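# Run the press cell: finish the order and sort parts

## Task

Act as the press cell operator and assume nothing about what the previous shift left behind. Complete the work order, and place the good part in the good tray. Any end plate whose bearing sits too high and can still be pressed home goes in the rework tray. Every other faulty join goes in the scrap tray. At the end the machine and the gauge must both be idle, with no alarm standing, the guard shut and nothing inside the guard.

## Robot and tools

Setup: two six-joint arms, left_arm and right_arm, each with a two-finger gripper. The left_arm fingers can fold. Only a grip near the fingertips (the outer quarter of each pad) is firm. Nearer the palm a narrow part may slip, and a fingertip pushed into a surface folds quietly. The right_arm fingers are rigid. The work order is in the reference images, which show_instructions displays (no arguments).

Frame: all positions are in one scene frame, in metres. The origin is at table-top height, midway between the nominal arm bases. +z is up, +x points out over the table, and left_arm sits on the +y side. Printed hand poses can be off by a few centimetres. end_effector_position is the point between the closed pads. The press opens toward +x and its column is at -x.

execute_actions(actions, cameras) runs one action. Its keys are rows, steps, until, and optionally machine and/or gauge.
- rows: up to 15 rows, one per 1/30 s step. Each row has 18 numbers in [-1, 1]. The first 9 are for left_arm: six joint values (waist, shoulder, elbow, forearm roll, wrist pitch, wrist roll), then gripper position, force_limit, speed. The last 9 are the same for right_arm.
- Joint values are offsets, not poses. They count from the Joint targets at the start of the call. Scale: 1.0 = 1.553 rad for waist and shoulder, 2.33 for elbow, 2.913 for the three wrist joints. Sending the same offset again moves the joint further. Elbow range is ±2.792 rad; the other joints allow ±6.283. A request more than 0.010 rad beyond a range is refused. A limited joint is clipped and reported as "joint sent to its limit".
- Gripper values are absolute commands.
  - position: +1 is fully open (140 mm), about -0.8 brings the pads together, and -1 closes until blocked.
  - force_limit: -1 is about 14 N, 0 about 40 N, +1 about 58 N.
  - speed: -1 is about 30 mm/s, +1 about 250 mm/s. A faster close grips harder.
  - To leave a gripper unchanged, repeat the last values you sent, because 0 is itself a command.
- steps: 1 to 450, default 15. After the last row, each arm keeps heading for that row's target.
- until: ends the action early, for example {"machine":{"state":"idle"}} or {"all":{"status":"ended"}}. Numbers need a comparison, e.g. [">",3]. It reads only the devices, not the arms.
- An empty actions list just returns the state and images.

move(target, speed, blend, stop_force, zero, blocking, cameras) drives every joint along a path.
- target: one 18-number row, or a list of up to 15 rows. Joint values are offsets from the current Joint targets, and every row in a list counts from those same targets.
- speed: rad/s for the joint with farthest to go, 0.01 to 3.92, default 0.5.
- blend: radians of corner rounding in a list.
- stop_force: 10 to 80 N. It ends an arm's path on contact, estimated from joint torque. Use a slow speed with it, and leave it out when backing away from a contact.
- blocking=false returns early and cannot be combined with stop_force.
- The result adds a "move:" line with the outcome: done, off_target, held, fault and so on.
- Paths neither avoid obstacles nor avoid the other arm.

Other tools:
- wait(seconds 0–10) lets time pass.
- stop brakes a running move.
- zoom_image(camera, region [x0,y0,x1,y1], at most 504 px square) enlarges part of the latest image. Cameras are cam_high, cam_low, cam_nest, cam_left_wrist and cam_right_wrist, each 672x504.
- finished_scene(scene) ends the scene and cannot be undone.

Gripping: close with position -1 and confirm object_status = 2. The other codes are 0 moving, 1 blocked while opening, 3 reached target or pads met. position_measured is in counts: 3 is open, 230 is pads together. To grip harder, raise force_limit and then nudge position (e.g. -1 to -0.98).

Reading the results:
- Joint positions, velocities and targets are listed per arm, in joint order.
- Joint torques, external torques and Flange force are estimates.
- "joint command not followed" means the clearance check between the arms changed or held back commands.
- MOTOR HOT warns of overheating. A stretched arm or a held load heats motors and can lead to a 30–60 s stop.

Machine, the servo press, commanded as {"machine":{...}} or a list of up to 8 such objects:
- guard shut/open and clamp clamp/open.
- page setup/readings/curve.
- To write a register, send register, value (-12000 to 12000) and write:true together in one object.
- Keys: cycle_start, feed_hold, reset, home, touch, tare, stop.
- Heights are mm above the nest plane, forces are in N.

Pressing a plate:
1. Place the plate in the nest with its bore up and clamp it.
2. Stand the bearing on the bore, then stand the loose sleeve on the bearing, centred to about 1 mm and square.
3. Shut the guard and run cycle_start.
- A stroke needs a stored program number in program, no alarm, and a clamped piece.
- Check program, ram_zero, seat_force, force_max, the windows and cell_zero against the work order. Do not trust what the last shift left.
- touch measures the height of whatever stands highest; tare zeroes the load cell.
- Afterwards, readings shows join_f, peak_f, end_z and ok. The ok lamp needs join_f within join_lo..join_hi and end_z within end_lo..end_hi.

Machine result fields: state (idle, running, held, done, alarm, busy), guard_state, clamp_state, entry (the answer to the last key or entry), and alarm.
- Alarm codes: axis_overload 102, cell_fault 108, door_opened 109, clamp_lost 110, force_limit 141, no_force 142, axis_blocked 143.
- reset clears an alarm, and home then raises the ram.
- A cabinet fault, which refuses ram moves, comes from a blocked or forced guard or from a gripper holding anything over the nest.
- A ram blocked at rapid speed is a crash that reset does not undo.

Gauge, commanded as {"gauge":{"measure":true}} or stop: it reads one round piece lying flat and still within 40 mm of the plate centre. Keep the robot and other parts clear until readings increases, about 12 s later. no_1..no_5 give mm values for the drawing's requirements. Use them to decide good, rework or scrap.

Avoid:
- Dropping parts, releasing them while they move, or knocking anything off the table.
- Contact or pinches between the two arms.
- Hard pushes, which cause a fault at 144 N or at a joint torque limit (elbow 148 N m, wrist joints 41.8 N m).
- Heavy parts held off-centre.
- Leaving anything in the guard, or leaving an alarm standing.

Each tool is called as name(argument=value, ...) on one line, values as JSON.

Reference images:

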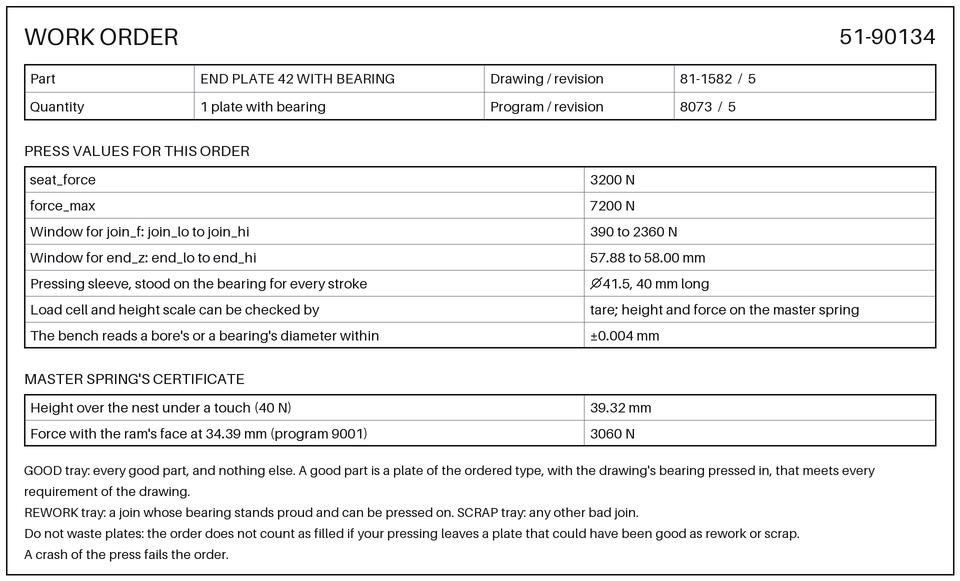

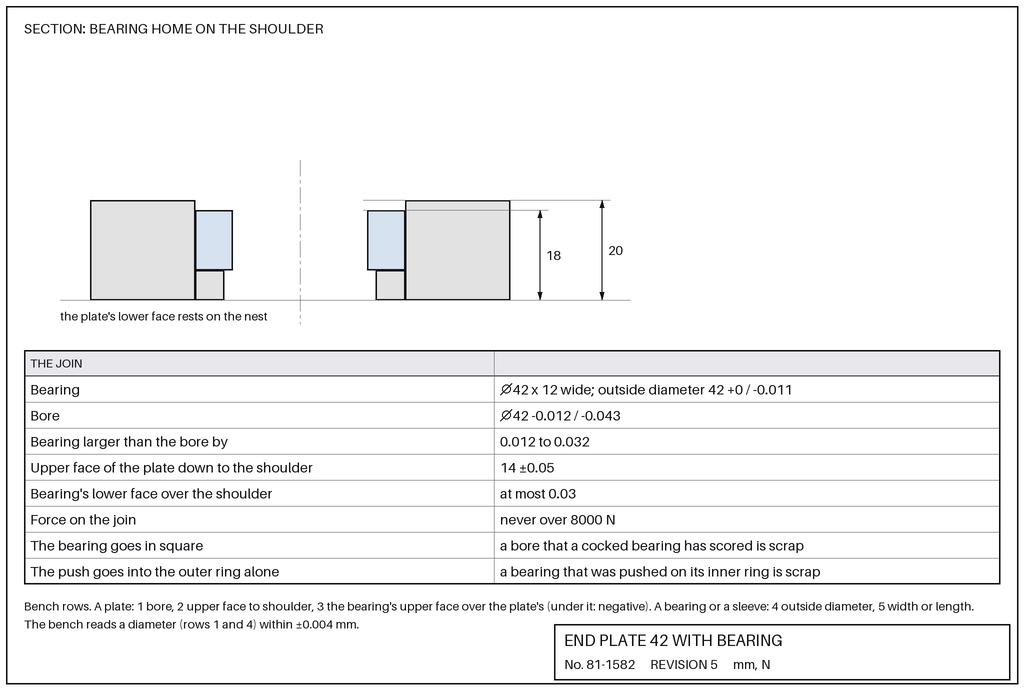

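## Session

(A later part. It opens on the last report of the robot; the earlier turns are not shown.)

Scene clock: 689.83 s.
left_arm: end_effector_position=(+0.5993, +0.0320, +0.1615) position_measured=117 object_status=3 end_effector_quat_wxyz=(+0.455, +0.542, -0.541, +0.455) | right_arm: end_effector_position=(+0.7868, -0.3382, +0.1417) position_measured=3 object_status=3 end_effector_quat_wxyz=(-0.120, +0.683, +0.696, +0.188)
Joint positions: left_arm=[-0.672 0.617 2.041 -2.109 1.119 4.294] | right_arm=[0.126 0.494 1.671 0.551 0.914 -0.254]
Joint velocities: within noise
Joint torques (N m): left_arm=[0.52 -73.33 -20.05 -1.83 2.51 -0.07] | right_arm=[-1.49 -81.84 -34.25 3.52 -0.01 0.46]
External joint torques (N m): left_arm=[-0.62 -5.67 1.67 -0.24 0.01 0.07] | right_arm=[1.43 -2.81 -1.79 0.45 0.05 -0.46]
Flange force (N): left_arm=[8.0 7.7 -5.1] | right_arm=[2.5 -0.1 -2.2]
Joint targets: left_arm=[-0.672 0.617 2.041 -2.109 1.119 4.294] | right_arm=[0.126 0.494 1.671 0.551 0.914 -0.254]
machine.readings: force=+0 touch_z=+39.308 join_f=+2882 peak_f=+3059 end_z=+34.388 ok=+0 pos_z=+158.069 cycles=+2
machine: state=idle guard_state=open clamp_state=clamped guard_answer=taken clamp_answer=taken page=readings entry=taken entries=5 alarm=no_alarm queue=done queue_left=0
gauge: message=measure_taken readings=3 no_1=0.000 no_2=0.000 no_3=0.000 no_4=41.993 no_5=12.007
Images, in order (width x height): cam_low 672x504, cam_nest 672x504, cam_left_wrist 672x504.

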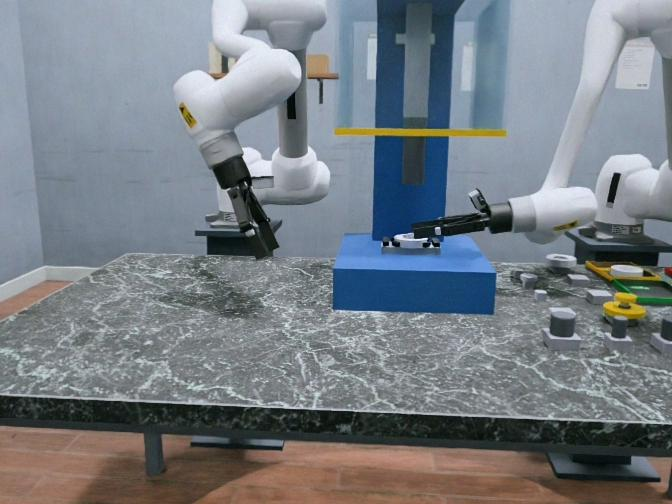

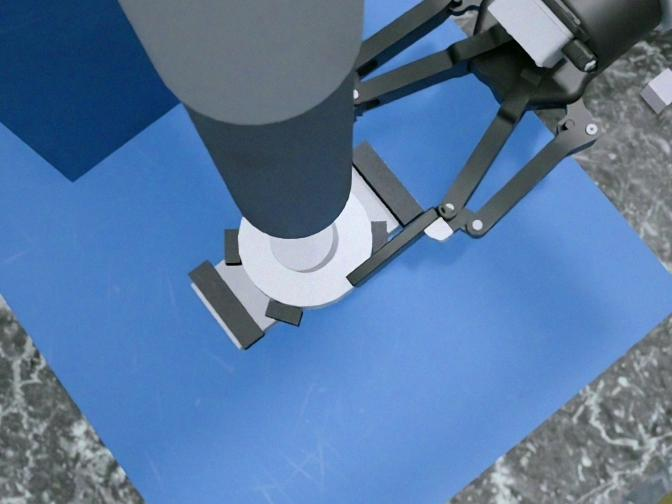

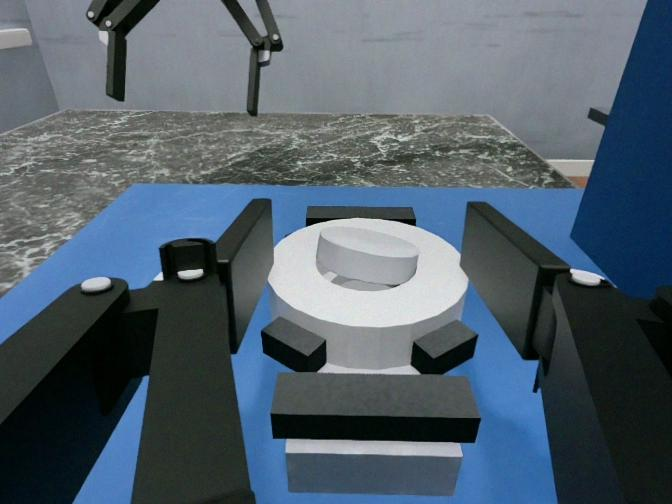

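move(target=[[-0.0052,-0.0034,-0.0032,-0.0013,-0.0042,0.0734,0.1,0,0.5,0,0,0,0,0,0,1,1,1],[-0.0052,-0.0034,-0.0032,-0.0013,-0.0042,0.0734,-0.2,0,0,0,0,0,0,0,0,1,1,1],[-0.0052,0.0007,-0.0031,-0.0023,-0.0031,0.0756,-0.2,0,0,0,0,0,0,0,0,1,1,1]], speed=[0.08,0.05,0.02], cameras=["cam_nest","cam_low","cam_left_wrist"])

zoom_image(camera="cam_left_wrist", region=[220, 170, 500, 350])

zoom_image(camera="cam_low", region=[395, 220, 437, 250])

Scene clock: 714.30 s.
left_arm: end_effector_position=(+0.5998, +0.0257, +0.1625) position_measured=154 object_status=3 end_effector_quat_wxyz=(-0.400, -0.479, +0.598, -0.503) | right_arm: end_effector_position=(+0.7868, -0.3382, +0.1417) position_measured=3 object_status=3 end_effector_quat_wxyz=(-0.120, +0.683, +0.696, +0.188)
Joint positions: left_arm=[-0.68 0.618 2.034 -2.115 1.11 4.515] | right_arm=[0.126 0.494 1.671 0.551 0.914 -0.254]
Joint velocities: within noise
Joint torques (N m): left_arm=[14.69 -15.24 -4.34 -0.87 -26.65 2.57] | right_arm=[-1.05 -81.82 -34.18 3.53 -0.03 0.49]
External joint torques (N m): left_arm=[-14.75 -63.89 -14.01 -1.2 29.17 -2.58] | right_arm=[0.97 -2.73 -1.76 0.43 0.07 -0.49]
Flange force (N): left_arm=[82.4 19.4 -33.5] | right_arm=[1.8 0.1 -2.4]
Joint targets: left_arm=[-0.680 0.618 2.034 -2.115 1.110 4.515] | right_arm=[0.126 0.494 1.671 0.551 0.914 -0.254]
machine.readings: force=+0 touch_z=+39.308 join_f=+2882 peak_f=+3059 end_z=+34.388 ok=+0 pos_z=+158.069 cycles=+2
machine: state=idle guard_state=open clamp_state=clamped guard_answer=taken clamp_answer=taken page=readings entry=taken entries=5 alarm=no_alarm queue=done queue_left=0
gauge: message=measure_taken readings=3 no_1=0.000 no_2=0.000 no_3=0.000 no_4=41.993 no_5=12.007
move: done
Images, in order (width x height): cam_low 672x504, cam_nest 672x504, cam_left_wrist 672x504.

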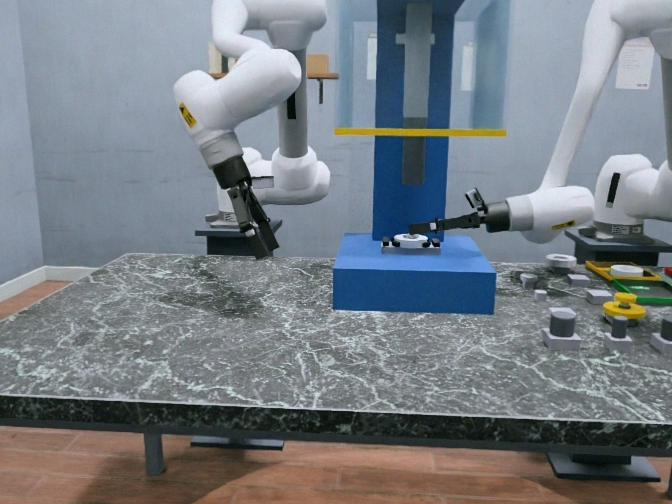

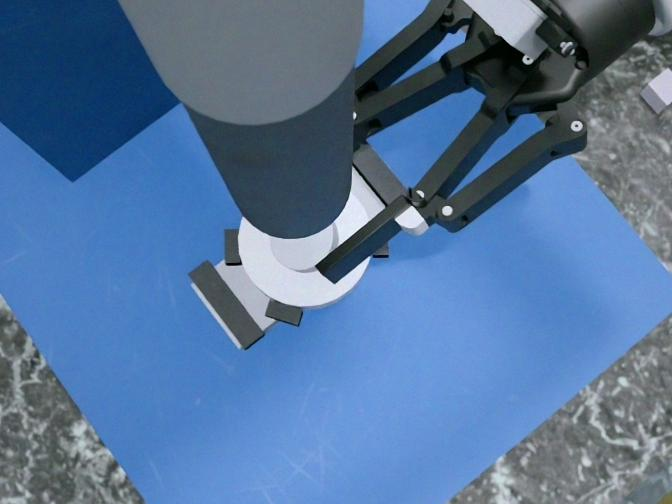

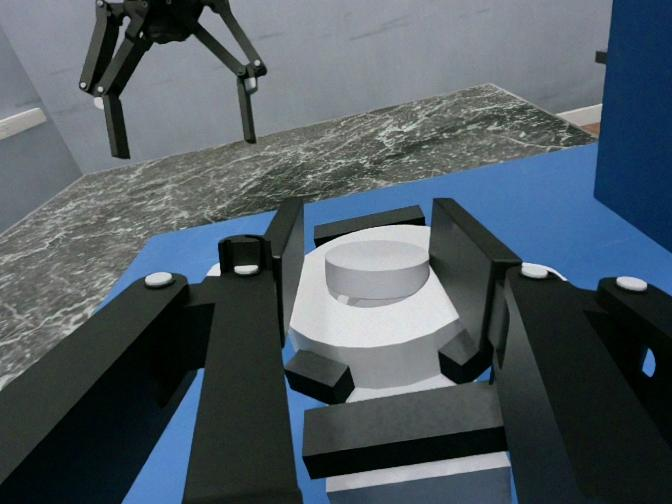

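Scaled by 1.800 from the camera's 672x504 image, which has a finer 960x720 frame.

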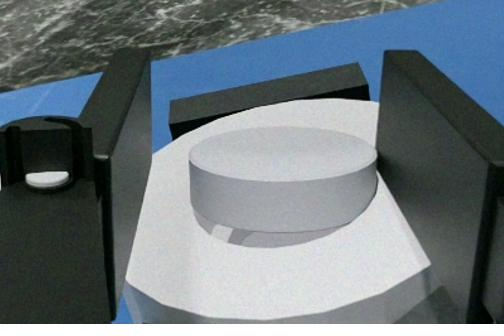

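Scaled by 12.000 from the camera's 672x504 image, which has a finer 960x720 frame.

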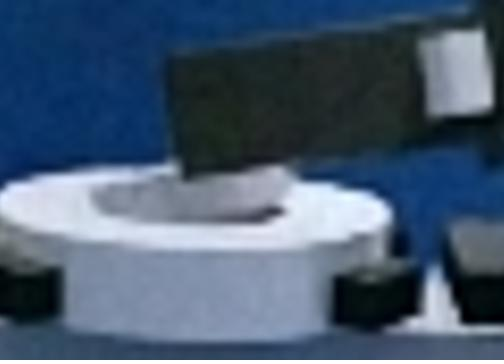

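move(target=[0,-0.0040,-0.0001,0.0010,-0.0012,-0.0022,-0.2,0,0,0,0,0,0,0,0,1,1,1], speed=0.05, cameras=["cam_low","cam_left_wrist"])

zoom_image(camera="cam_left_wrist", region=[220, 170, 500, 350])

zoom_image(camera="cam_low", region=[395, 220, 437, 250])

Scene clock: 719.03 s.
left_arm: end_effector_position=(+0.5998, +0.0259, +0.1655) position_measured=154 object_status=3 end_effector_quat_wxyz=(-0.400, -0.479, +0.598, -0.503) | right_arm: end_effector_position=(+0.7868, -0.3382, +0.1417) position_measured=3 object_status=3 end_effector_quat_wxyz=(-0.120, +0.683, +0.696, +0.188)
Joint positions: left_arm=[-0.68 0.612 2.034 -2.112 1.106 4.508] | right_arm=[0.126 0.494 1.671 0.551 0.914 -0.254]
Joint velocities: within noise
Joint torques (N m): left_arm=[6.51 -68.78 -20.43 -2.93 -0.81 0.19] | right_arm=[-0.84 -82.05 -34.44 3.47 -0.05 0.52]
External joint torques (N m): left_arm=[-6.58 -10.06 1.63 0.82 3.33 -0.2] | right_arm=[0.76 -2.58 -1.56 0.49 0.09 -0.51]
Flange force (N): left_arm=[16.3 11.8 -4.7] | right_arm=[1.4 -0.2 -2.3]
Joint targets: left_arm=[-0.680 0.612 2.033 -2.112 1.106 4.508] | right_arm=[0.126 0.494 1.671 0.551 0.914 -0.254]
machine.readings: force=+0 touch_z=+39.308 join_f=+2882 peak_f=+3059 end_z=+34.388 ok=+0 pos_z=+158.069 cycles=+2
machine: state=idle guard_state=open clamp_state=clamped guard_answer=taken clamp_answer=taken page=readings entry=taken entries=5 alarm=no_alarm queue=done queue_left=0
gauge: message=measure_taken readings=3 no_1=0.000 no_2=0.000 no_3=0.000 no_4=41.993 no_5=12.007
move: done
Images, in order (width x height): cam_low 672x504, cam_left_wrist 672x504.

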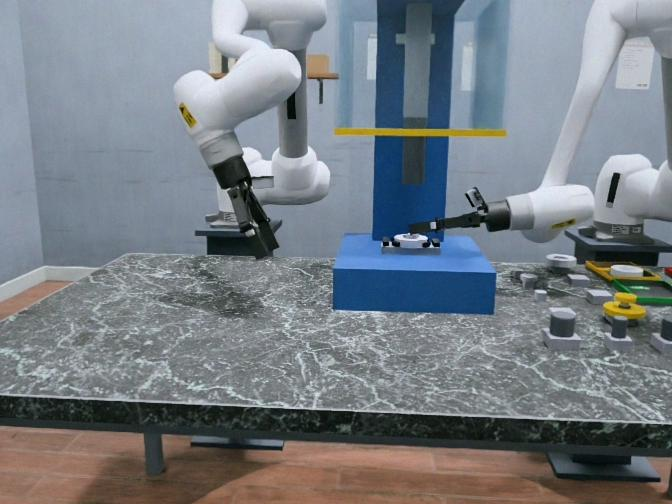

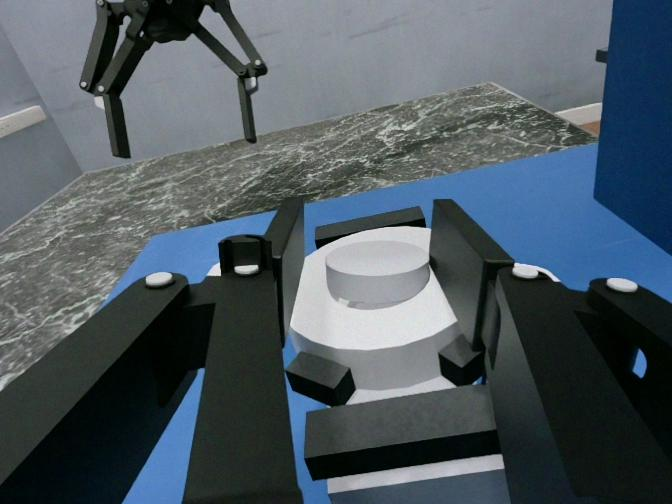

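Scaled by 1.800 from the camera's 672x504 image, which has a finer 960x720 frame.

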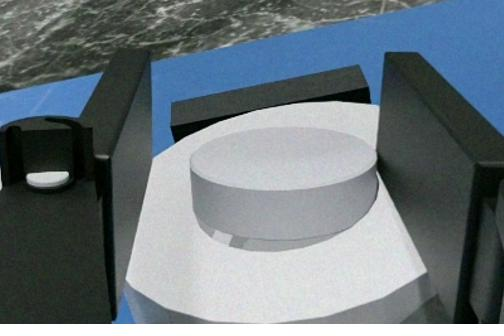

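Scaled by 12.000 from the camera's 672x504 image, which has a finer 960x720 frame.

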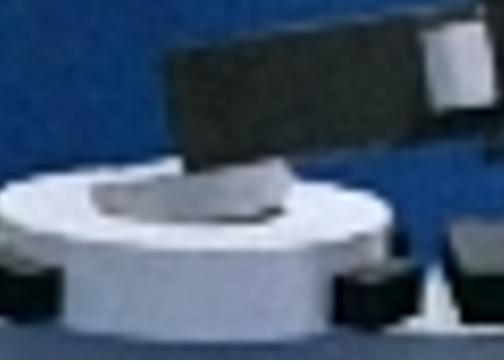

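move(target=[[0,-0.0010,0,0.0002,-0.0003,-0.0005,-0.1,0,0.5,0,0,0,0,0,0,1,1,1],[-0.0024,-0.0021,0.0030,-0.0025,0.0005,-0.0023,-0.1,0,0.5,0,0,0,0,0,0,1,1,1],[-0.0024,0.0009,0.0031,-0.0032,0.0014,-0.0007,-0.1,0,0.5,0,0,0,0,0,0,1,1,1]], speed=0.015, cameras=["cam_low","cam_left_wrist"])

zoom_image(camera="cam_left_wrist", region=[220, 170, 500, 350])

zoom_image(camera="cam_low", region=[395, 220, 437, 250])

Scene clock: 743.07 s.
left_arm: end_effector_position=(+0.5961, +0.0259, +0.1641) position_measured=141 object_status=3 end_effector_quat_wxyz=(-0.403, -0.483, +0.594, -0.501) | right_arm: end_effector_position=(+0.7868, -0.3382, +0.1417) position_measured=3 object_status=3 end_effector_quat_wxyz=(-0.120, +0.683, +0.696, +0.188)
Joint positions: left_arm=[-0.683 0.613 2.041 -2.122 1.111 4.506] | right_arm=[0.126 0.494 1.671 0.551 0.914 -0.254]
Joint velocities: within noise
Joint torques (N m): left_arm=[6.56 -41.8 -5.81 1.16 -11.78 1.43] | right_arm=[-1 -81.96 -34.54 3.45 -0.06 0.5]
External joint torques (N m): left_arm=[-6.58 -37.06 -12.55 -3.23 14.31 -1.44] | right_arm=[0.96 -2.69 -1.46 0.51 0.09 -0.5]
Flange force (N): left_arm=[48.4 5.9 -12.3] | right_arm=[1.6 -0.6 -2.3]
Joint targets: left_arm=[-0.683 0.613 2.041 -2.122 1.110 4.506] | right_arm=[0.126 0.494 1.671 0.551 0.914 -0.254]
machine.readings: force=+0 touch_z=+39.308 join_f=+2882 peak_f=+3059 end_z=+34.388 ok=+0 pos_z=+158.069 cycles=+2
machine: state=idle guard_state=open clamp_state=clamped guard_answer=taken clamp_answer=taken page=readings entry=taken entries=5 alarm=no_alarm queue=done queue_left=0
gauge: message=measure_taken readings=3 no_1=0.000 no_2=0.000 no_3=0.000 no_4=41.993 no_5=12.007
move: done
Images, in order (width x height): cam_low 672x504, cam_left_wrist 672x504.

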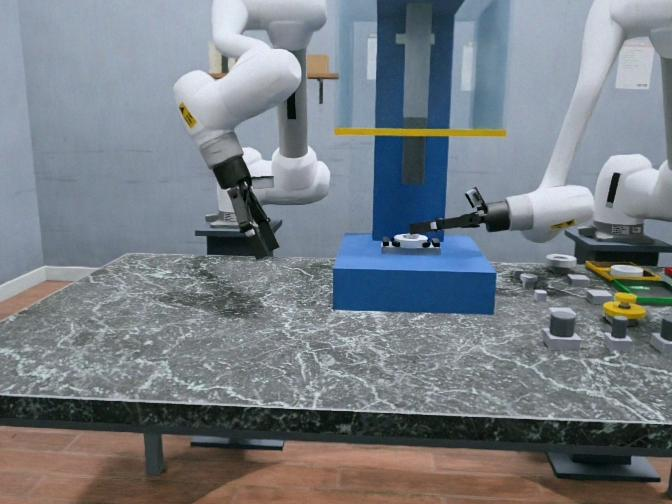

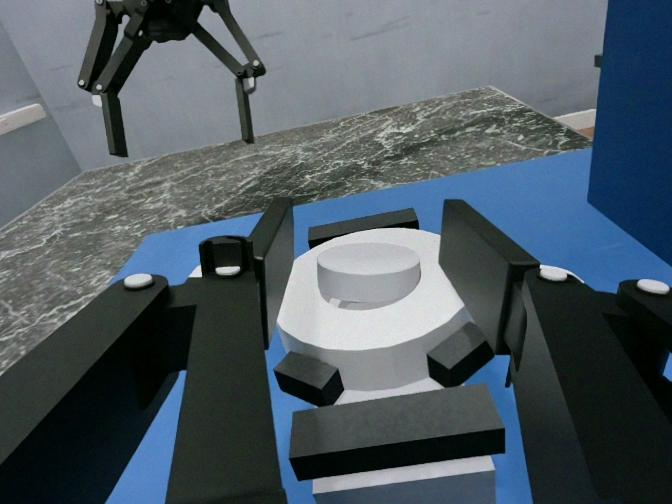

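Scaled by 1.800 from the camera's 672x504 image, which has a finer 960x720 frame.

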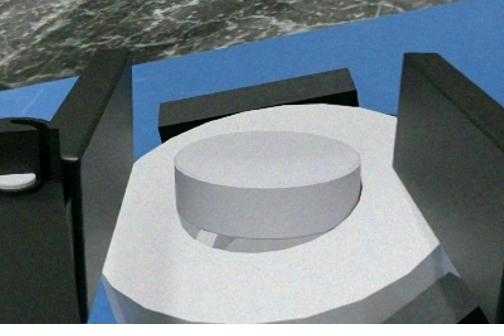

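Scaled by 12.000 from the camera's 672x504 image, which has a finer 960x720 frame.

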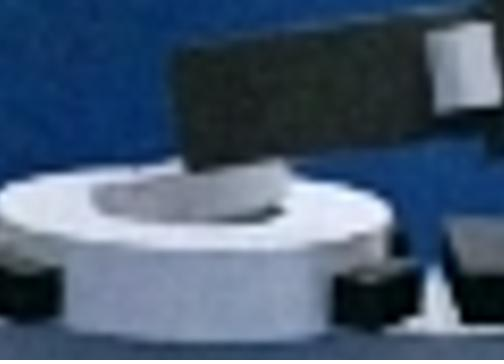

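move(target=[[0,-0.0061,-0.0002,0.0014,-0.0017,-0.0032,-0.1,0,0.5,0,0,0,0,0,0,1,1,1],[0,-0.0041,-0.0001,0.0010,-0.0012,-0.0760,-0.1,0,0.5,0,0,0,0,0,0,1,1,1]], speed=[0.03,0.1], cameras=[])

move(target=[0,0.0081,0.0002,-0.0019,0.0023,0.0043,-0.1,0,0.5,0,0,0,0,0,0,1,1,1], speed=0.015, stop_force=10, cameras=["cam_low","cam_left_wrist","cam_nest"])

zoom_image(camera="cam_left_wrist", region=[220, 170, 500, 350])

zoom_image(camera="cam_low", region=[395, 220, 437, 250])

Scene clock: 766.67 s.
left_arm: end_effector_position=(+0.5961, +0.0260, +0.1677) position_measured=141 object_status=3 end_effector_quat_wxyz=(+0.455, +0.544, -0.539, +0.455) | right_arm: end_effector_position=(+0.7868, -0.3382, +0.1417) position_measured=3 object_status=3 end_effector_quat_wxyz=(-0.120, +0.683, +0.696, +0.188)
Joint positions: left_arm=[-0.683 0.607 2.04 -2.119 1.107 4.285] | right_arm=[0.126 0.494 1.671 0.551 0.914 -0.254]
Joint velocities: within noise
Joint torques (N m): left_arm=[0.6 -73.04 -20.61 -1.88 2.54 -0.07] | right_arm=[-1.34 -82.16 -34.38 3.43 0.01 0.49]
External joint torques (N m): left_arm=[-0.71 -5.18 2.14 -0.2 -0.03 0.07] | right_arm=[1.24 -2.4 -1.65 0.54 0.02 -0.48]
Flange force (N): left_arm=[7.1 8.2 -5.3] | right_arm=[2.0 0.1 -1.8]
Joint targets: left_arm=[-0.683 0.607 2.040 -2.119 1.107 4.285] | right_arm=[0.126 0.494 1.671 0.551 0.914 -0.254]
machine.readings: force=+0 touch_z=+39.308 join_f=+2882 peak_f=+3059 end_z=+34.388 ok=+0 pos_z=+158.069 cycles=+2
machine: state=idle guard_state=open clamp_state=clamped guard_answer=taken clamp_answer=taken page=readings entry=taken entries=5 alarm=no_alarm queue=done queue_left=0
gauge: message=measure_taken readings=3 no_1=0.000 no_2=0.000 no_3=0.000 no_4=41.993 no_5=12.007
move: done
No camera images: "cameras" was empty.

Scene clock: 768.17 s.
left_arm: end_effector_position=(+0.5961, +0.0261, +0.1598) position_measured=141 object_status=3 end_effector_quat_wxyz=(+0.454, +0.544, -0.539, +0.455) | right_arm: end_effector_position=(+0.7868, -0.3382, +0.1417) position_measured=3 object_status=3 end_effector_quat_wxyz=(-0.120, +0.683, +0.696, +0.188)
Joint positions: left_arm=[-0.683 0.619 2.041 -2.124 1.113 4.297] | right_arm=[0.126 0.494 1.671 0.551 0.914 -0.254]
Joint velocities: within noise
Joint torques (N m): left_arm=[0.11 -73.29 -19.83 -1.78 2.56 -0.1] | right_arm=[-1.39 -81.49 -34.47 3.51 -0.05 0.48]
External joint torques (N m): left_arm=[-0.11 -6.01 1.51 -0.29 -0.01 0.1] | right_arm=[1.32 -3.16 -1.55 0.45 0.09 -0.48]
Flange force (N): left_arm=[8.3 7.2 -5.9] | right_arm=[2.3 -1.0 -2.6]
Joint targets: left_arm=[-0.683 0.619 2.041 -2.124 1.113 4.297] | right_arm=[0.126 0.494 1.671 0.551 0.914 -0.254]
machine.readings: force=+0 touch_z=+39.308 join_f=+2882 peak_f=+3059 end_z=+34.388 ok=+0 pos_z=+158.069 cycles=+2
machine: state=idle guard_state=open clamp_state=clamped guard_answer=taken clamp_answer=taken page=readings entry=taken entries=5 alarm=no_alarm queue=done queue_left=0
gauge: message=measure_taken readings=3 no_1=0.000 no_2=0.000 no_3=0.000 no_4=41.993 no_5=12.007
move: done
Images, in order (width x height): cam_low 672x504, cam_nest 672x504, cam_left_wrist 672x504.

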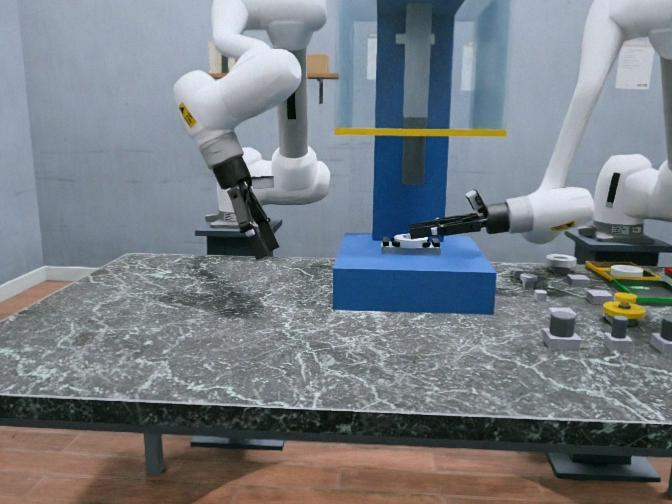

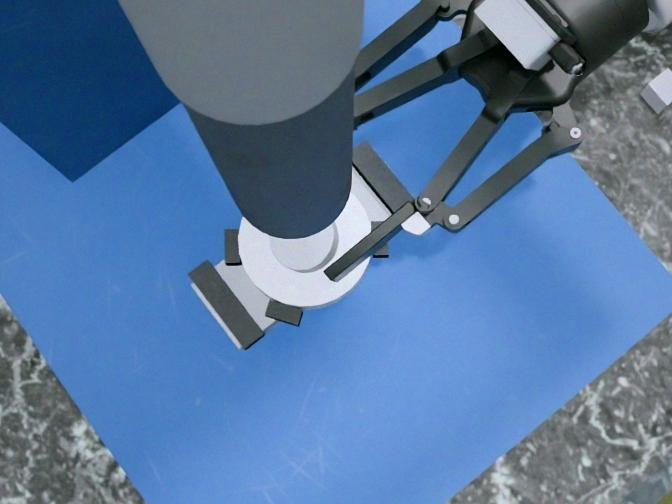

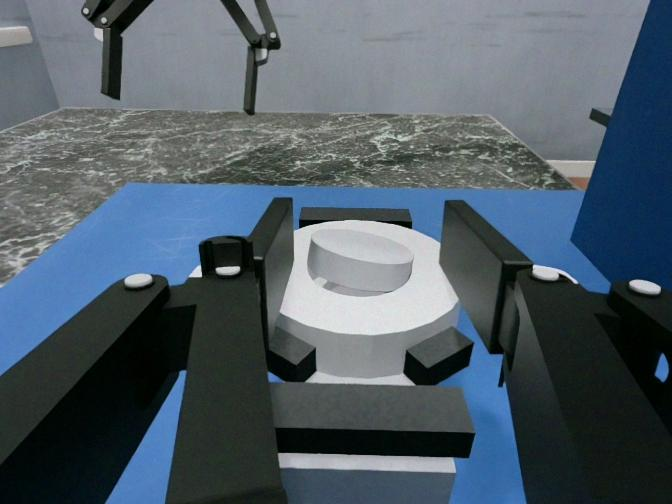

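Scaled by 1.800 from the camera's 672x504 image, which has a finer 960x720 frame.

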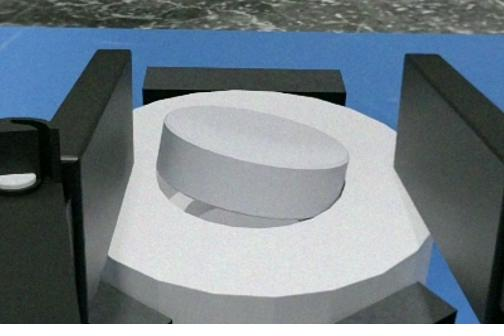

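Scaled by 12.000 from the camera's 672x504 image, which has a finer 960x720 frame.

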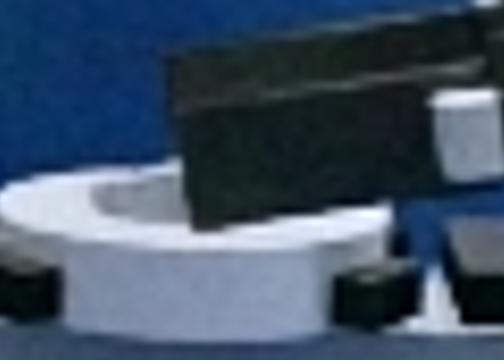

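execute_actions(actions=[{"rows":[[0,0,0,0,0,0,-1,0,-1,0,0,0,0,0,0,1,1,1]],"steps":60}], cameras=["cam_low","cam_left_wrist","cam_nest"])

zoom_image(camera="cam_left_wrist", region=[220, 170, 500, 350])

zoom_image(camera="cam_low", region=[395, 220, 437, 250])

Scene clock: 774.67 s.
left_arm: end_effector_position=(+0.5961, +0.0261, +0.1598) position_measured=169 object_status=2 end_effector_quat_wxyz=(+0.454, +0.544, -0.539, +0.455) | right_arm: end_effector_position=(+0.7868, -0.3382, +0.1417) position_measured=3 object_status=3 end_effector_quat_wxyz=(-0.120, +0.683, +0.696, +0.188)
Joint positions: left_arm=[-0.683 0.619 2.041 -2.124 1.113 4.297] | right_arm=[0.126 0.494 1.671 0.551 0.914 -0.254]
Joint velocities: within noise
Joint torques (N m): left_arm=[-71.87 -65.75 6.38 20.58 14.49 -1.08] | right_arm=[-0.94 -81.59 -34.39 3.46 -0.03 0.53]
External joint torques (N m): left_arm=[71.84 -13.37 -24.62 -22.65 -11.95 1.08] | right_arm=[0.8 -3.12 -1.79 0.53 0.05 -0.53]
Flange force (N): left_arm=[9.2 -71.8 -37.7] | right_arm=[1.7 -0.4 -2.8]
Joint targets: left_arm=[-0.683 0.619 2.041 -2.124 1.113 4.297] | right_arm=[0.126 0.494 1.671 0.551 0.914 -0.254]
machine.readings: force=+0 touch_z=+39.308 join_f=+2882 peak_f=+3059 end_z=+34.388 ok=+0 pos_z=+158.069 cycles=+2
machine: state=idle guard_state=open clamp_state=clamped guard_answer=taken clamp_answer=taken page=readings entry=taken entries=5 alarm=no_alarm queue=done queue_left=0
gauge: message=measure_taken readings=3 no_1=0.000 no_2=0.000 no_3=0.000 no_4=41.993 no_5=12.007
Images, in order (width x height): cam_low 672x504, cam_nest 672x504, cam_left_wrist 672x504.

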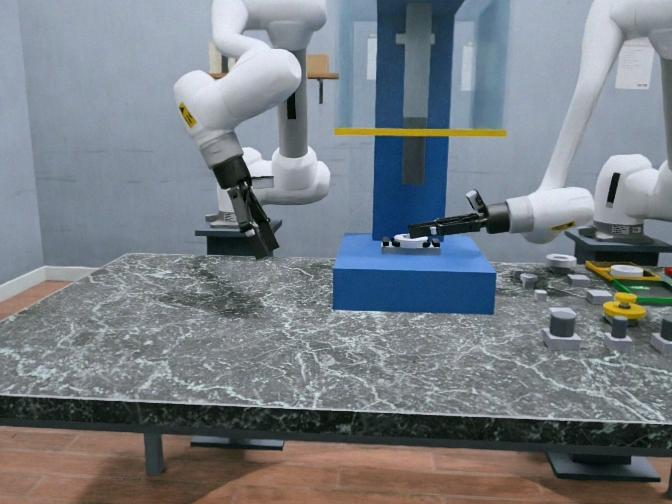

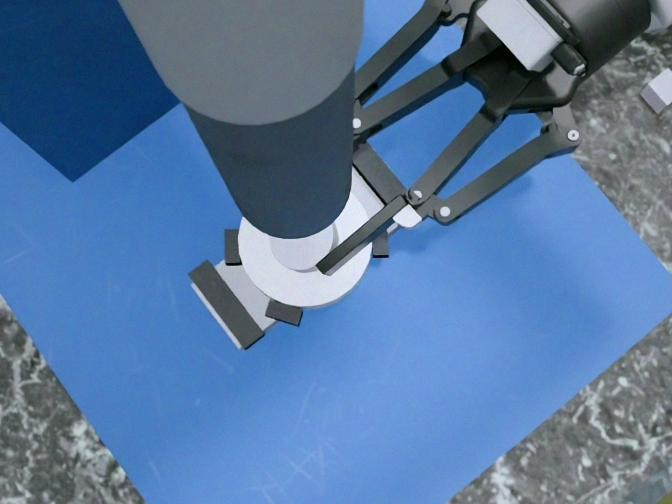

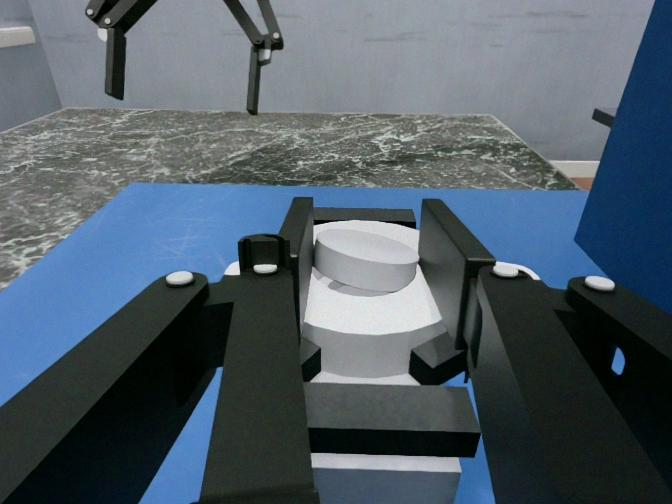

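Scaled by 1.800 from the camera's 672x504 image, which has a finer 960x720 frame.

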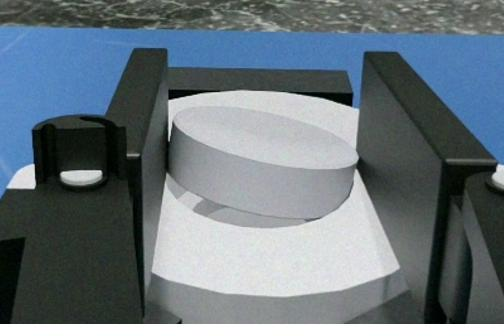

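Scaled by 12.000 from the camera's 672x504 image, which has a finer 960x720 frame.

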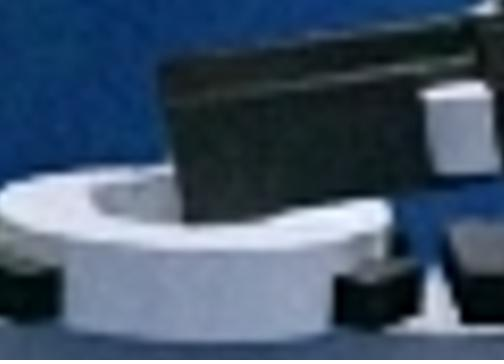

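move(target=[0.0016,0,0,0,0,0,-1,0,-1,0,0,0,0,0,0,1,1,1], speed=0.01, cameras=["cam_left_wrist"])

zoom_image(camera="cam_left_wrist", region=[220, 170, 500, 350])

Scene clock: 779.77 s.
left_arm: end_effector_position=(+0.5975, +0.0272, +0.1598) position_measured=169 object_status=2 end_effector_quat_wxyz=(+0.454, +0.544, -0.539, +0.455) | right_arm: end_effector_position=(+0.7868, -0.3382, +0.1417) position_measured=3 object_status=3 end_effector_quat_wxyz=(-0.120, +0.683, +0.696, +0.188)
Joint positions: left_arm=[-0.681 0.619 2.041 -2.124 1.114 4.297] | right_arm=[0.126 0.494 1.671 0.551 0.914 -0.254]
Joint velocities: within noise
Joint torques (N m): left_arm=[-14.67 -66.4 5.25 9.14 4.38 -0.65] | right_arm=[-1.42 -81.58 -34.35 3.46 -0.06 0.52]
External joint torques (N m): left_arm=[14.63 -12.69 -23.48 -11.21 -1.84 0.65] | right_arm=[1.34 -3.06 -1.68 0.51 0.09 -0.52]
Flange force (N): left_arm=[16.5 -27.8 12.7] | right_arm=[2.3 -0.6 -2.5]
Joint targets: left_arm=[-0.681 0.619 2.041 -2.124 1.113 4.297] | right_arm=[0.126 0.494 1.671 0.551 0.914 -0.254]
machine.readings: force=+0 touch_z=+39.308 join_f=+2882 peak_f=+3059 end_z=+34.388 ok=+0 pos_z=+158.069 cycles=+2
machine: state=idle guard_state=open clamp_state=clamped guard_answer=taken clamp_answer=taken page=readings entry=taken entries=5 alarm=no_alarm queue=done queue_left=0
gauge: message=measure_taken readings=3 no_1=0.000 no_2=0.000 no_3=0.000 no_4=41.993 no_5=12.007
move: done
Images, in order (width x height): cam_left_wrist 672x504.

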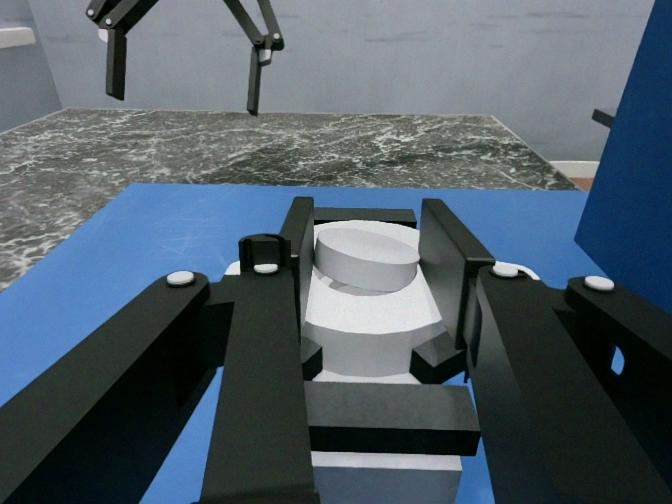

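Scaled by 1.800 from the camera's 672x504 image, which has a finer 960x720 frame.

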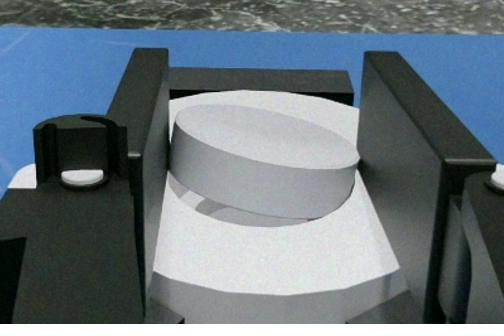

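move(target=[[0.0004,0,0,0,0,0,-1,0,-1,0,0,0,0,0,0,1,1,1],[0.0004,-0.0101,-0.0003,0.0024,-0.0029,-0.0054,-1,0,-1,0,0,0,0,0,0,1,1,1]], speed=0.01, cameras=["cam_left_wrist","cam_low"])

zoom_image(camera="cam_left_wrist", region=[220, 170, 500, 350])

zoom_image(camera="cam_low", region=[395, 215, 437, 245])

Scene clock: 784.83 s.
left_arm: end_effector_position=(+0.5983, +0.0276, +0.1697) position_measured=169 object_status=2 end_effector_quat_wxyz=(+0.454, +0.545, -0.538, +0.456) | right_arm: end_effector_position=(+0.7868, -0.3382, +0.1417) position_measured=3 object_status=3 end_effector_quat_wxyz=(-0.120, +0.683, +0.696, +0.188)
Joint positions: left_arm=[-0.68 0.604 2.04 -2.117 1.105 4.282] | right_arm=[0.126 0.494 1.671 0.551 0.914 -0.254]
Joint velocities: within noise
Joint torques (N m): left_arm=[0.58 -73.65 -20.89 -1.94 2.8 -0.11] | right_arm=[-1.08 -81.54 -34.36 3.44 0.04 0.55]
External joint torques (N m): left_arm=[-0.64 -4.71 1.98 -0.19 -0.28 0.11] | right_arm=[1.04 -3.07 -1.6 0.52 0 -0.54]
Flange force (N): left_arm=[6.5 7.6 -4.7] | right_arm=[1.8 -0.9 -2.5]
Joint targets: left_arm=[-0.680 0.604 2.040 -2.117 1.105 4.282] | right_arm=[0.126 0.494 1.671 0.551 0.914 -0.254]
machine.readings: force=+0 touch_z=+39.308 join_f=+2882 peak_f=+3059 end_z=+34.388 ok=+0 pos_z=+158.069 cycles=+2
machine: state=idle guard_state=open clamp_state=clamped guard_answer=taken clamp_answer=taken page=readings entry=taken entries=5 alarm=no_alarm queue=done queue_left=0
gauge: message=measure_taken readings=3 no_1=0.000 no_2=0.000 no_3=0.000 no_4=41.993 no_5=12.007
move: done
Images, in order (width x height): cam_low 672x504, cam_left_wrist 672x504.

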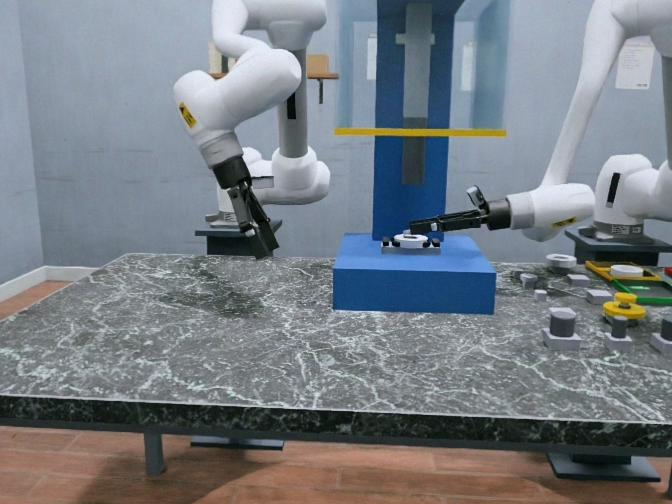

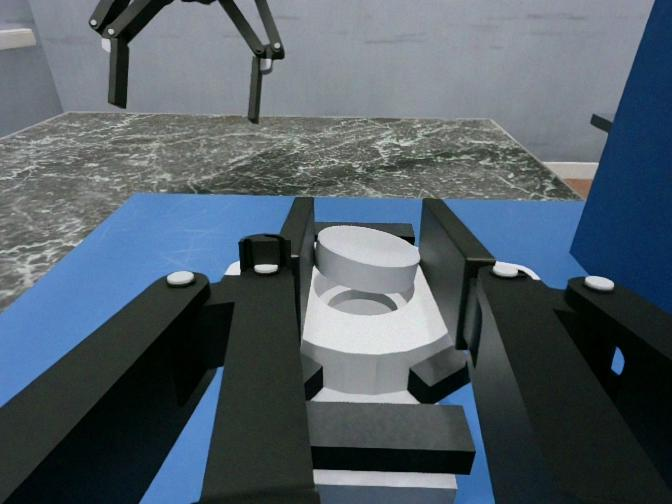

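Scaled by 1.800 from the camera's 672x504 image, which has a finer 960x720 frame.

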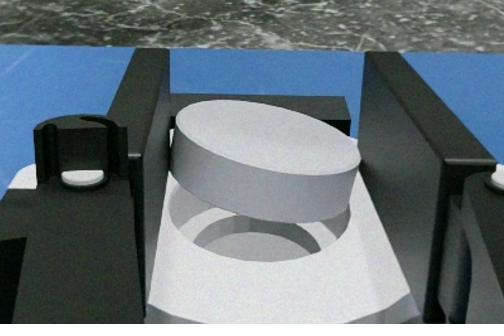

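Scaled by 12.000 from the camera's 672x504 image, which has a finer 960x720 frame.

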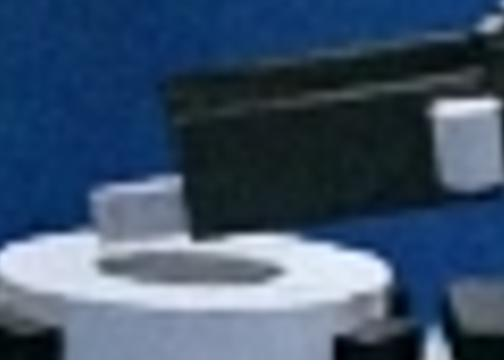

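move(target=[[0,-0.0121,-0.0004,0.0029,-0.0035,-0.0065,-1,0,-1,0,0,0,0,0,0,1,1,1],[0.1069,-0.1592,0.0341,0.1243,-0.0417,-0.0933,-1,0,-1,0,0,0,0,0,0,1,1,1],[0.4179,-0.1932,0.1931,-0.3642,-0.0793,0.1524,-1,0,-1,0,0,0,0,0,0,1,1,1],[0.4224,0.0058,0.1197,-0.3605,0.0281,0.1493,-1,0,-1,0,0,0,0,0,0,1,1,1]], speed=[0.05,0.2,0.5,0.25], blend=[0.01,0.03,0.04,0], cameras=["cam_left_wrist"])

Scene clock: 805.43 s.
left_arm: end_effector_position=(+0.8926, +0.7418, +0.1108) position_measured=169 object_status=2 end_effector_quat_wxyz=(-0.001, +0.766, +0.002, +0.643) | right_arm: end_effector_position=(+0.7868, -0.3382, +0.1417) position_measured=3 object_status=3 end_effector_quat_wxyz=(-0.120, +0.683, +0.696, +0.188)
Joint positions: left_arm=[-0.024 0.613 2.319 -3.167 1.187 4.717] | right_arm=[0.126 0.494 1.671 0.551 0.914 -0.254]
Joint velocities: within noise
Joint torques (N m): left_arm=[0.55 -66.94 -14.07 -0.69 3.03 -0.11] | right_arm=[-1.25 -81.46 -34.37 3.54 -0.01 0.52]
External joint torques (N m): left_arm=[-0.62 -5.28 2.12 -0.22 -0.25 0.11] | right_arm=[1.18 -3.32 -1.8 0.44 0.04 -0.51]
Flange force (N): left_arm=[11.0 2.2 -8.1] | right_arm=[2.2 -0.7 -2.9]
Joint targets: left_arm=[-0.024 0.613 2.319 -3.167 1.187 4.717] | right_arm=[0.126 0.494 1.671 0.551 0.914 -0.254]
machine.readings: force=+0 touch_z=+39.308 join_f=+2882 peak_f=+3059 end_z=+34.388 ok=+0 pos_z=+158.069 cycles=+2
machine: state=idle guard_state=open clamp_state=clamped guard_answer=taken clamp_answer=taken page=readings entry=taken entries=5 alarm=no_alarm queue=done queue_left=0
gauge: message=measure_taken readings=3 no_1=0.000 no_2=0.000 no_3=0.000 no_4=41.993 no_5=12.007
move: done; blend cut to 0.0095 rad at target 1
Images, in order (width x height): cam_left_wrist 672x504.

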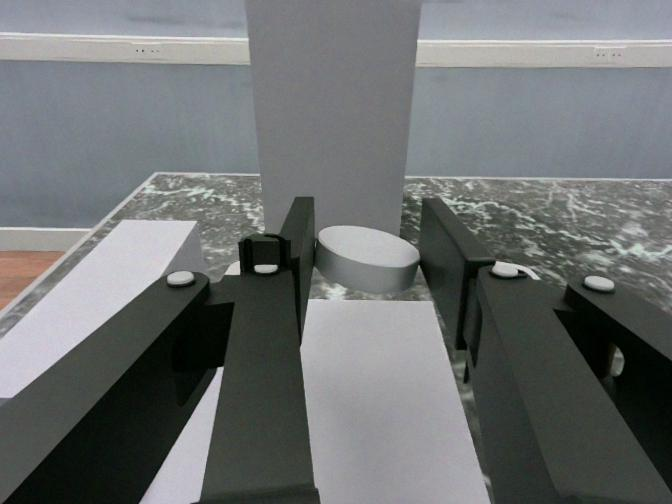

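move(target=[-0.0007,0.0601,0.0075,0,0.0379,-0.0556,-1,0,-1,0,0,0,0,0,0,1,1,1], speed=0.15, cameras=["cam_left_wrist"])

move(target=[0,0.0359,-0.0041,0,0.0158,0,-1,0,-1,0,0,0,0,0,0,1,1,1], speed=0.02, stop_force=12, cameras=["cam_left_wrist"])

zoom_image(camera="cam_left_wrist", region=[220, 170, 500, 350])

Scene clock: 818.30 s.
left_arm: end_effector_position=(+0.8772, +0.7416, +0.0657) position_measured=169 object_status=2 end_effector_quat_wxyz=(+0.050, +0.763, +0.063, +0.641) | right_arm: end_effector_position=(+0.7868, -0.3382, +0.1417) position_measured=3 object_status=3 end_effector_quat_wxyz=(-0.120, +0.683, +0.696, +0.188)
Joint positions: left_arm=[-0.025 0.706 2.337 -3.167 1.297 4.555] | right_arm=[0.126 0.494 1.671 0.551 0.914 -0.254]
Joint velocities: within noise
Joint torques (N m): left_arm=[0.04 -70.95 -9.53 -0.18 3.02 -0.15] | right_arm=[-1.14 -81.55 -34.4 3.44 -0.03 0.52]
External joint torques (N m): left_arm=[-0.06 -4.41 2.51 -0.24 -0.24 0.15] | right_arm=[1.06 -2.92 -1.48 0.52 0.07 -0.52]
Flange force (N): left_arm=[9.8 2.6 -7.1] | right_arm=[1.8 -0.9 -2.4]
Joint targets: left_arm=[-0.025 0.706 2.337 -3.167 1.297 4.555] | right_arm=[0.126 0.494 1.671 0.551 0.914 -0.254]
machine.readings: force=+0 touch_z=+39.308 join_f=+2882 peak_f=+3059 end_z=+34.388 ok=+0 pos_z=+158.069 cycles=+2
machine: state=idle guard_state=open clamp_state=clamped guard_answer=taken clamp_answer=taken page=readings entry=taken entries=5 alarm=no_alarm queue=done queue_left=0
gauge: message=measure_taken readings=3 no_1=0.000 no_2=0.000 no_3=0.000 no_4=41.993 no_5=12.007
move: done
Images, in order (width x height): cam_left_wrist 672x504.

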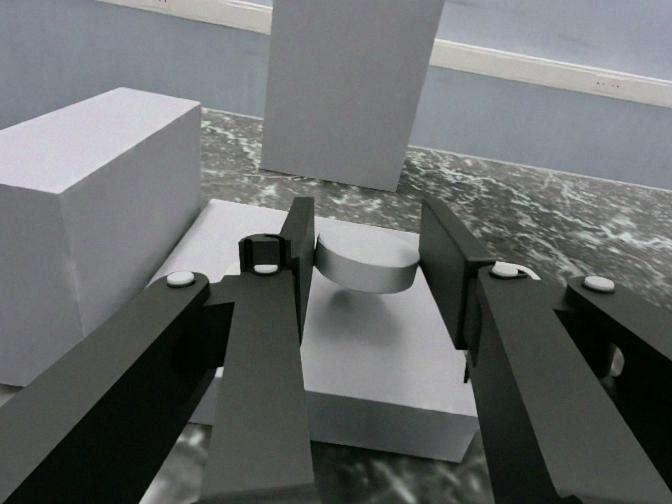

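Scene clock: 821.27 s.
left_arm: end_effector_position=(+0.8774, +0.7417, +0.0472) position_measured=169 object_status=2 end_effector_quat_wxyz=(+0.050, +0.763, +0.063, +0.641) | right_arm: end_effector_position=(+0.7868, -0.3382, +0.1417) position_measured=3 object_status=3 end_effector_quat_wxyz=(-0.120, +0.683, +0.696, +0.188)
Joint positions: left_arm=[-0.025 0.748 2.329 -3.167 1.332 4.555] | right_arm=[0.126 0.494 1.671 0.551 0.914 -0.254]
Joint velocities: within noise
Joint torques (N m): left_arm=[0.16 -52.6 -3.61 -0.1 -5.94 -0.6] | right_arm=[-0.72 -81.87 -34.31 3.44 -0.02 0.46]
External joint torques (N m): left_arm=[-0.26 -24.33 -2.16 -0.18 8.71 0.61] | right_arm=[0.65 -2.95 -1.87 0.55 0.05 -0.46]
Flange force (N): left_arm=[33.6 7.2 -20.4] | right_arm=[1.6 0.0 -2.8]
Joint targets: left_arm=[-0.025 0.748 2.329 -3.167 1.332 4.555] | right_arm=[0.126 0.494 1.671 0.551 0.914 -0.254]
machine.readings: force=+0 touch_z=+39.308 join_f=+2882 peak_f=+3059 end_z=+34.388 ok=+0 pos_z=+158.069 cycles=+2
machine: state=idle guard_state=open clamp_state=clamped guard_answer=taken clamp_answer=taken page=readings entry=taken entries=5 alarm=no_alarm queue=done queue_left=0
gauge: message=measure_taken readings=3 no_1=0.000 no_2=0.000 no_3=0.000 no_4=41.993 no_5=12.007
move: contact (left_arm); left_arm: the shoulder is farthest, 0.014 rad from its target
Images, in order (width x height): cam_left_wrist 672x504.

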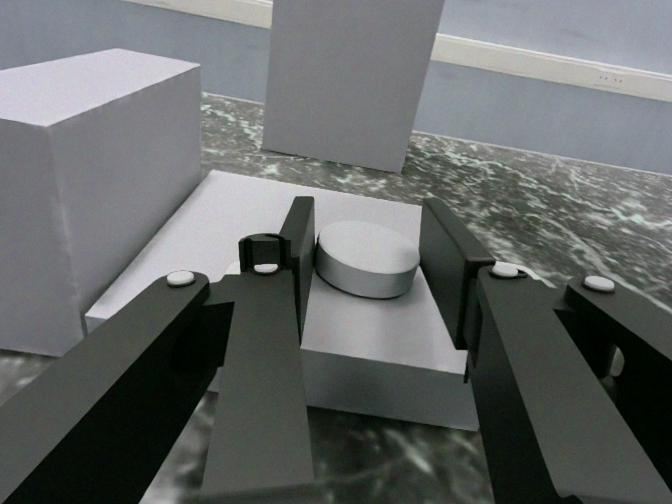

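Scaled by 1.800 from the camera's 672x504 image, which has a finer 960x720 frame.

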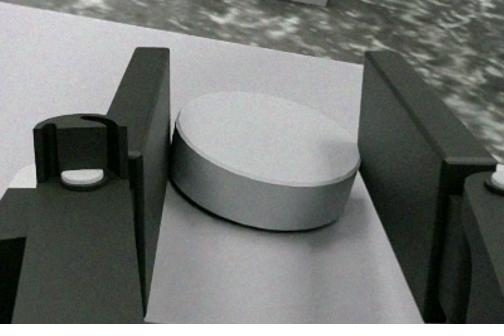

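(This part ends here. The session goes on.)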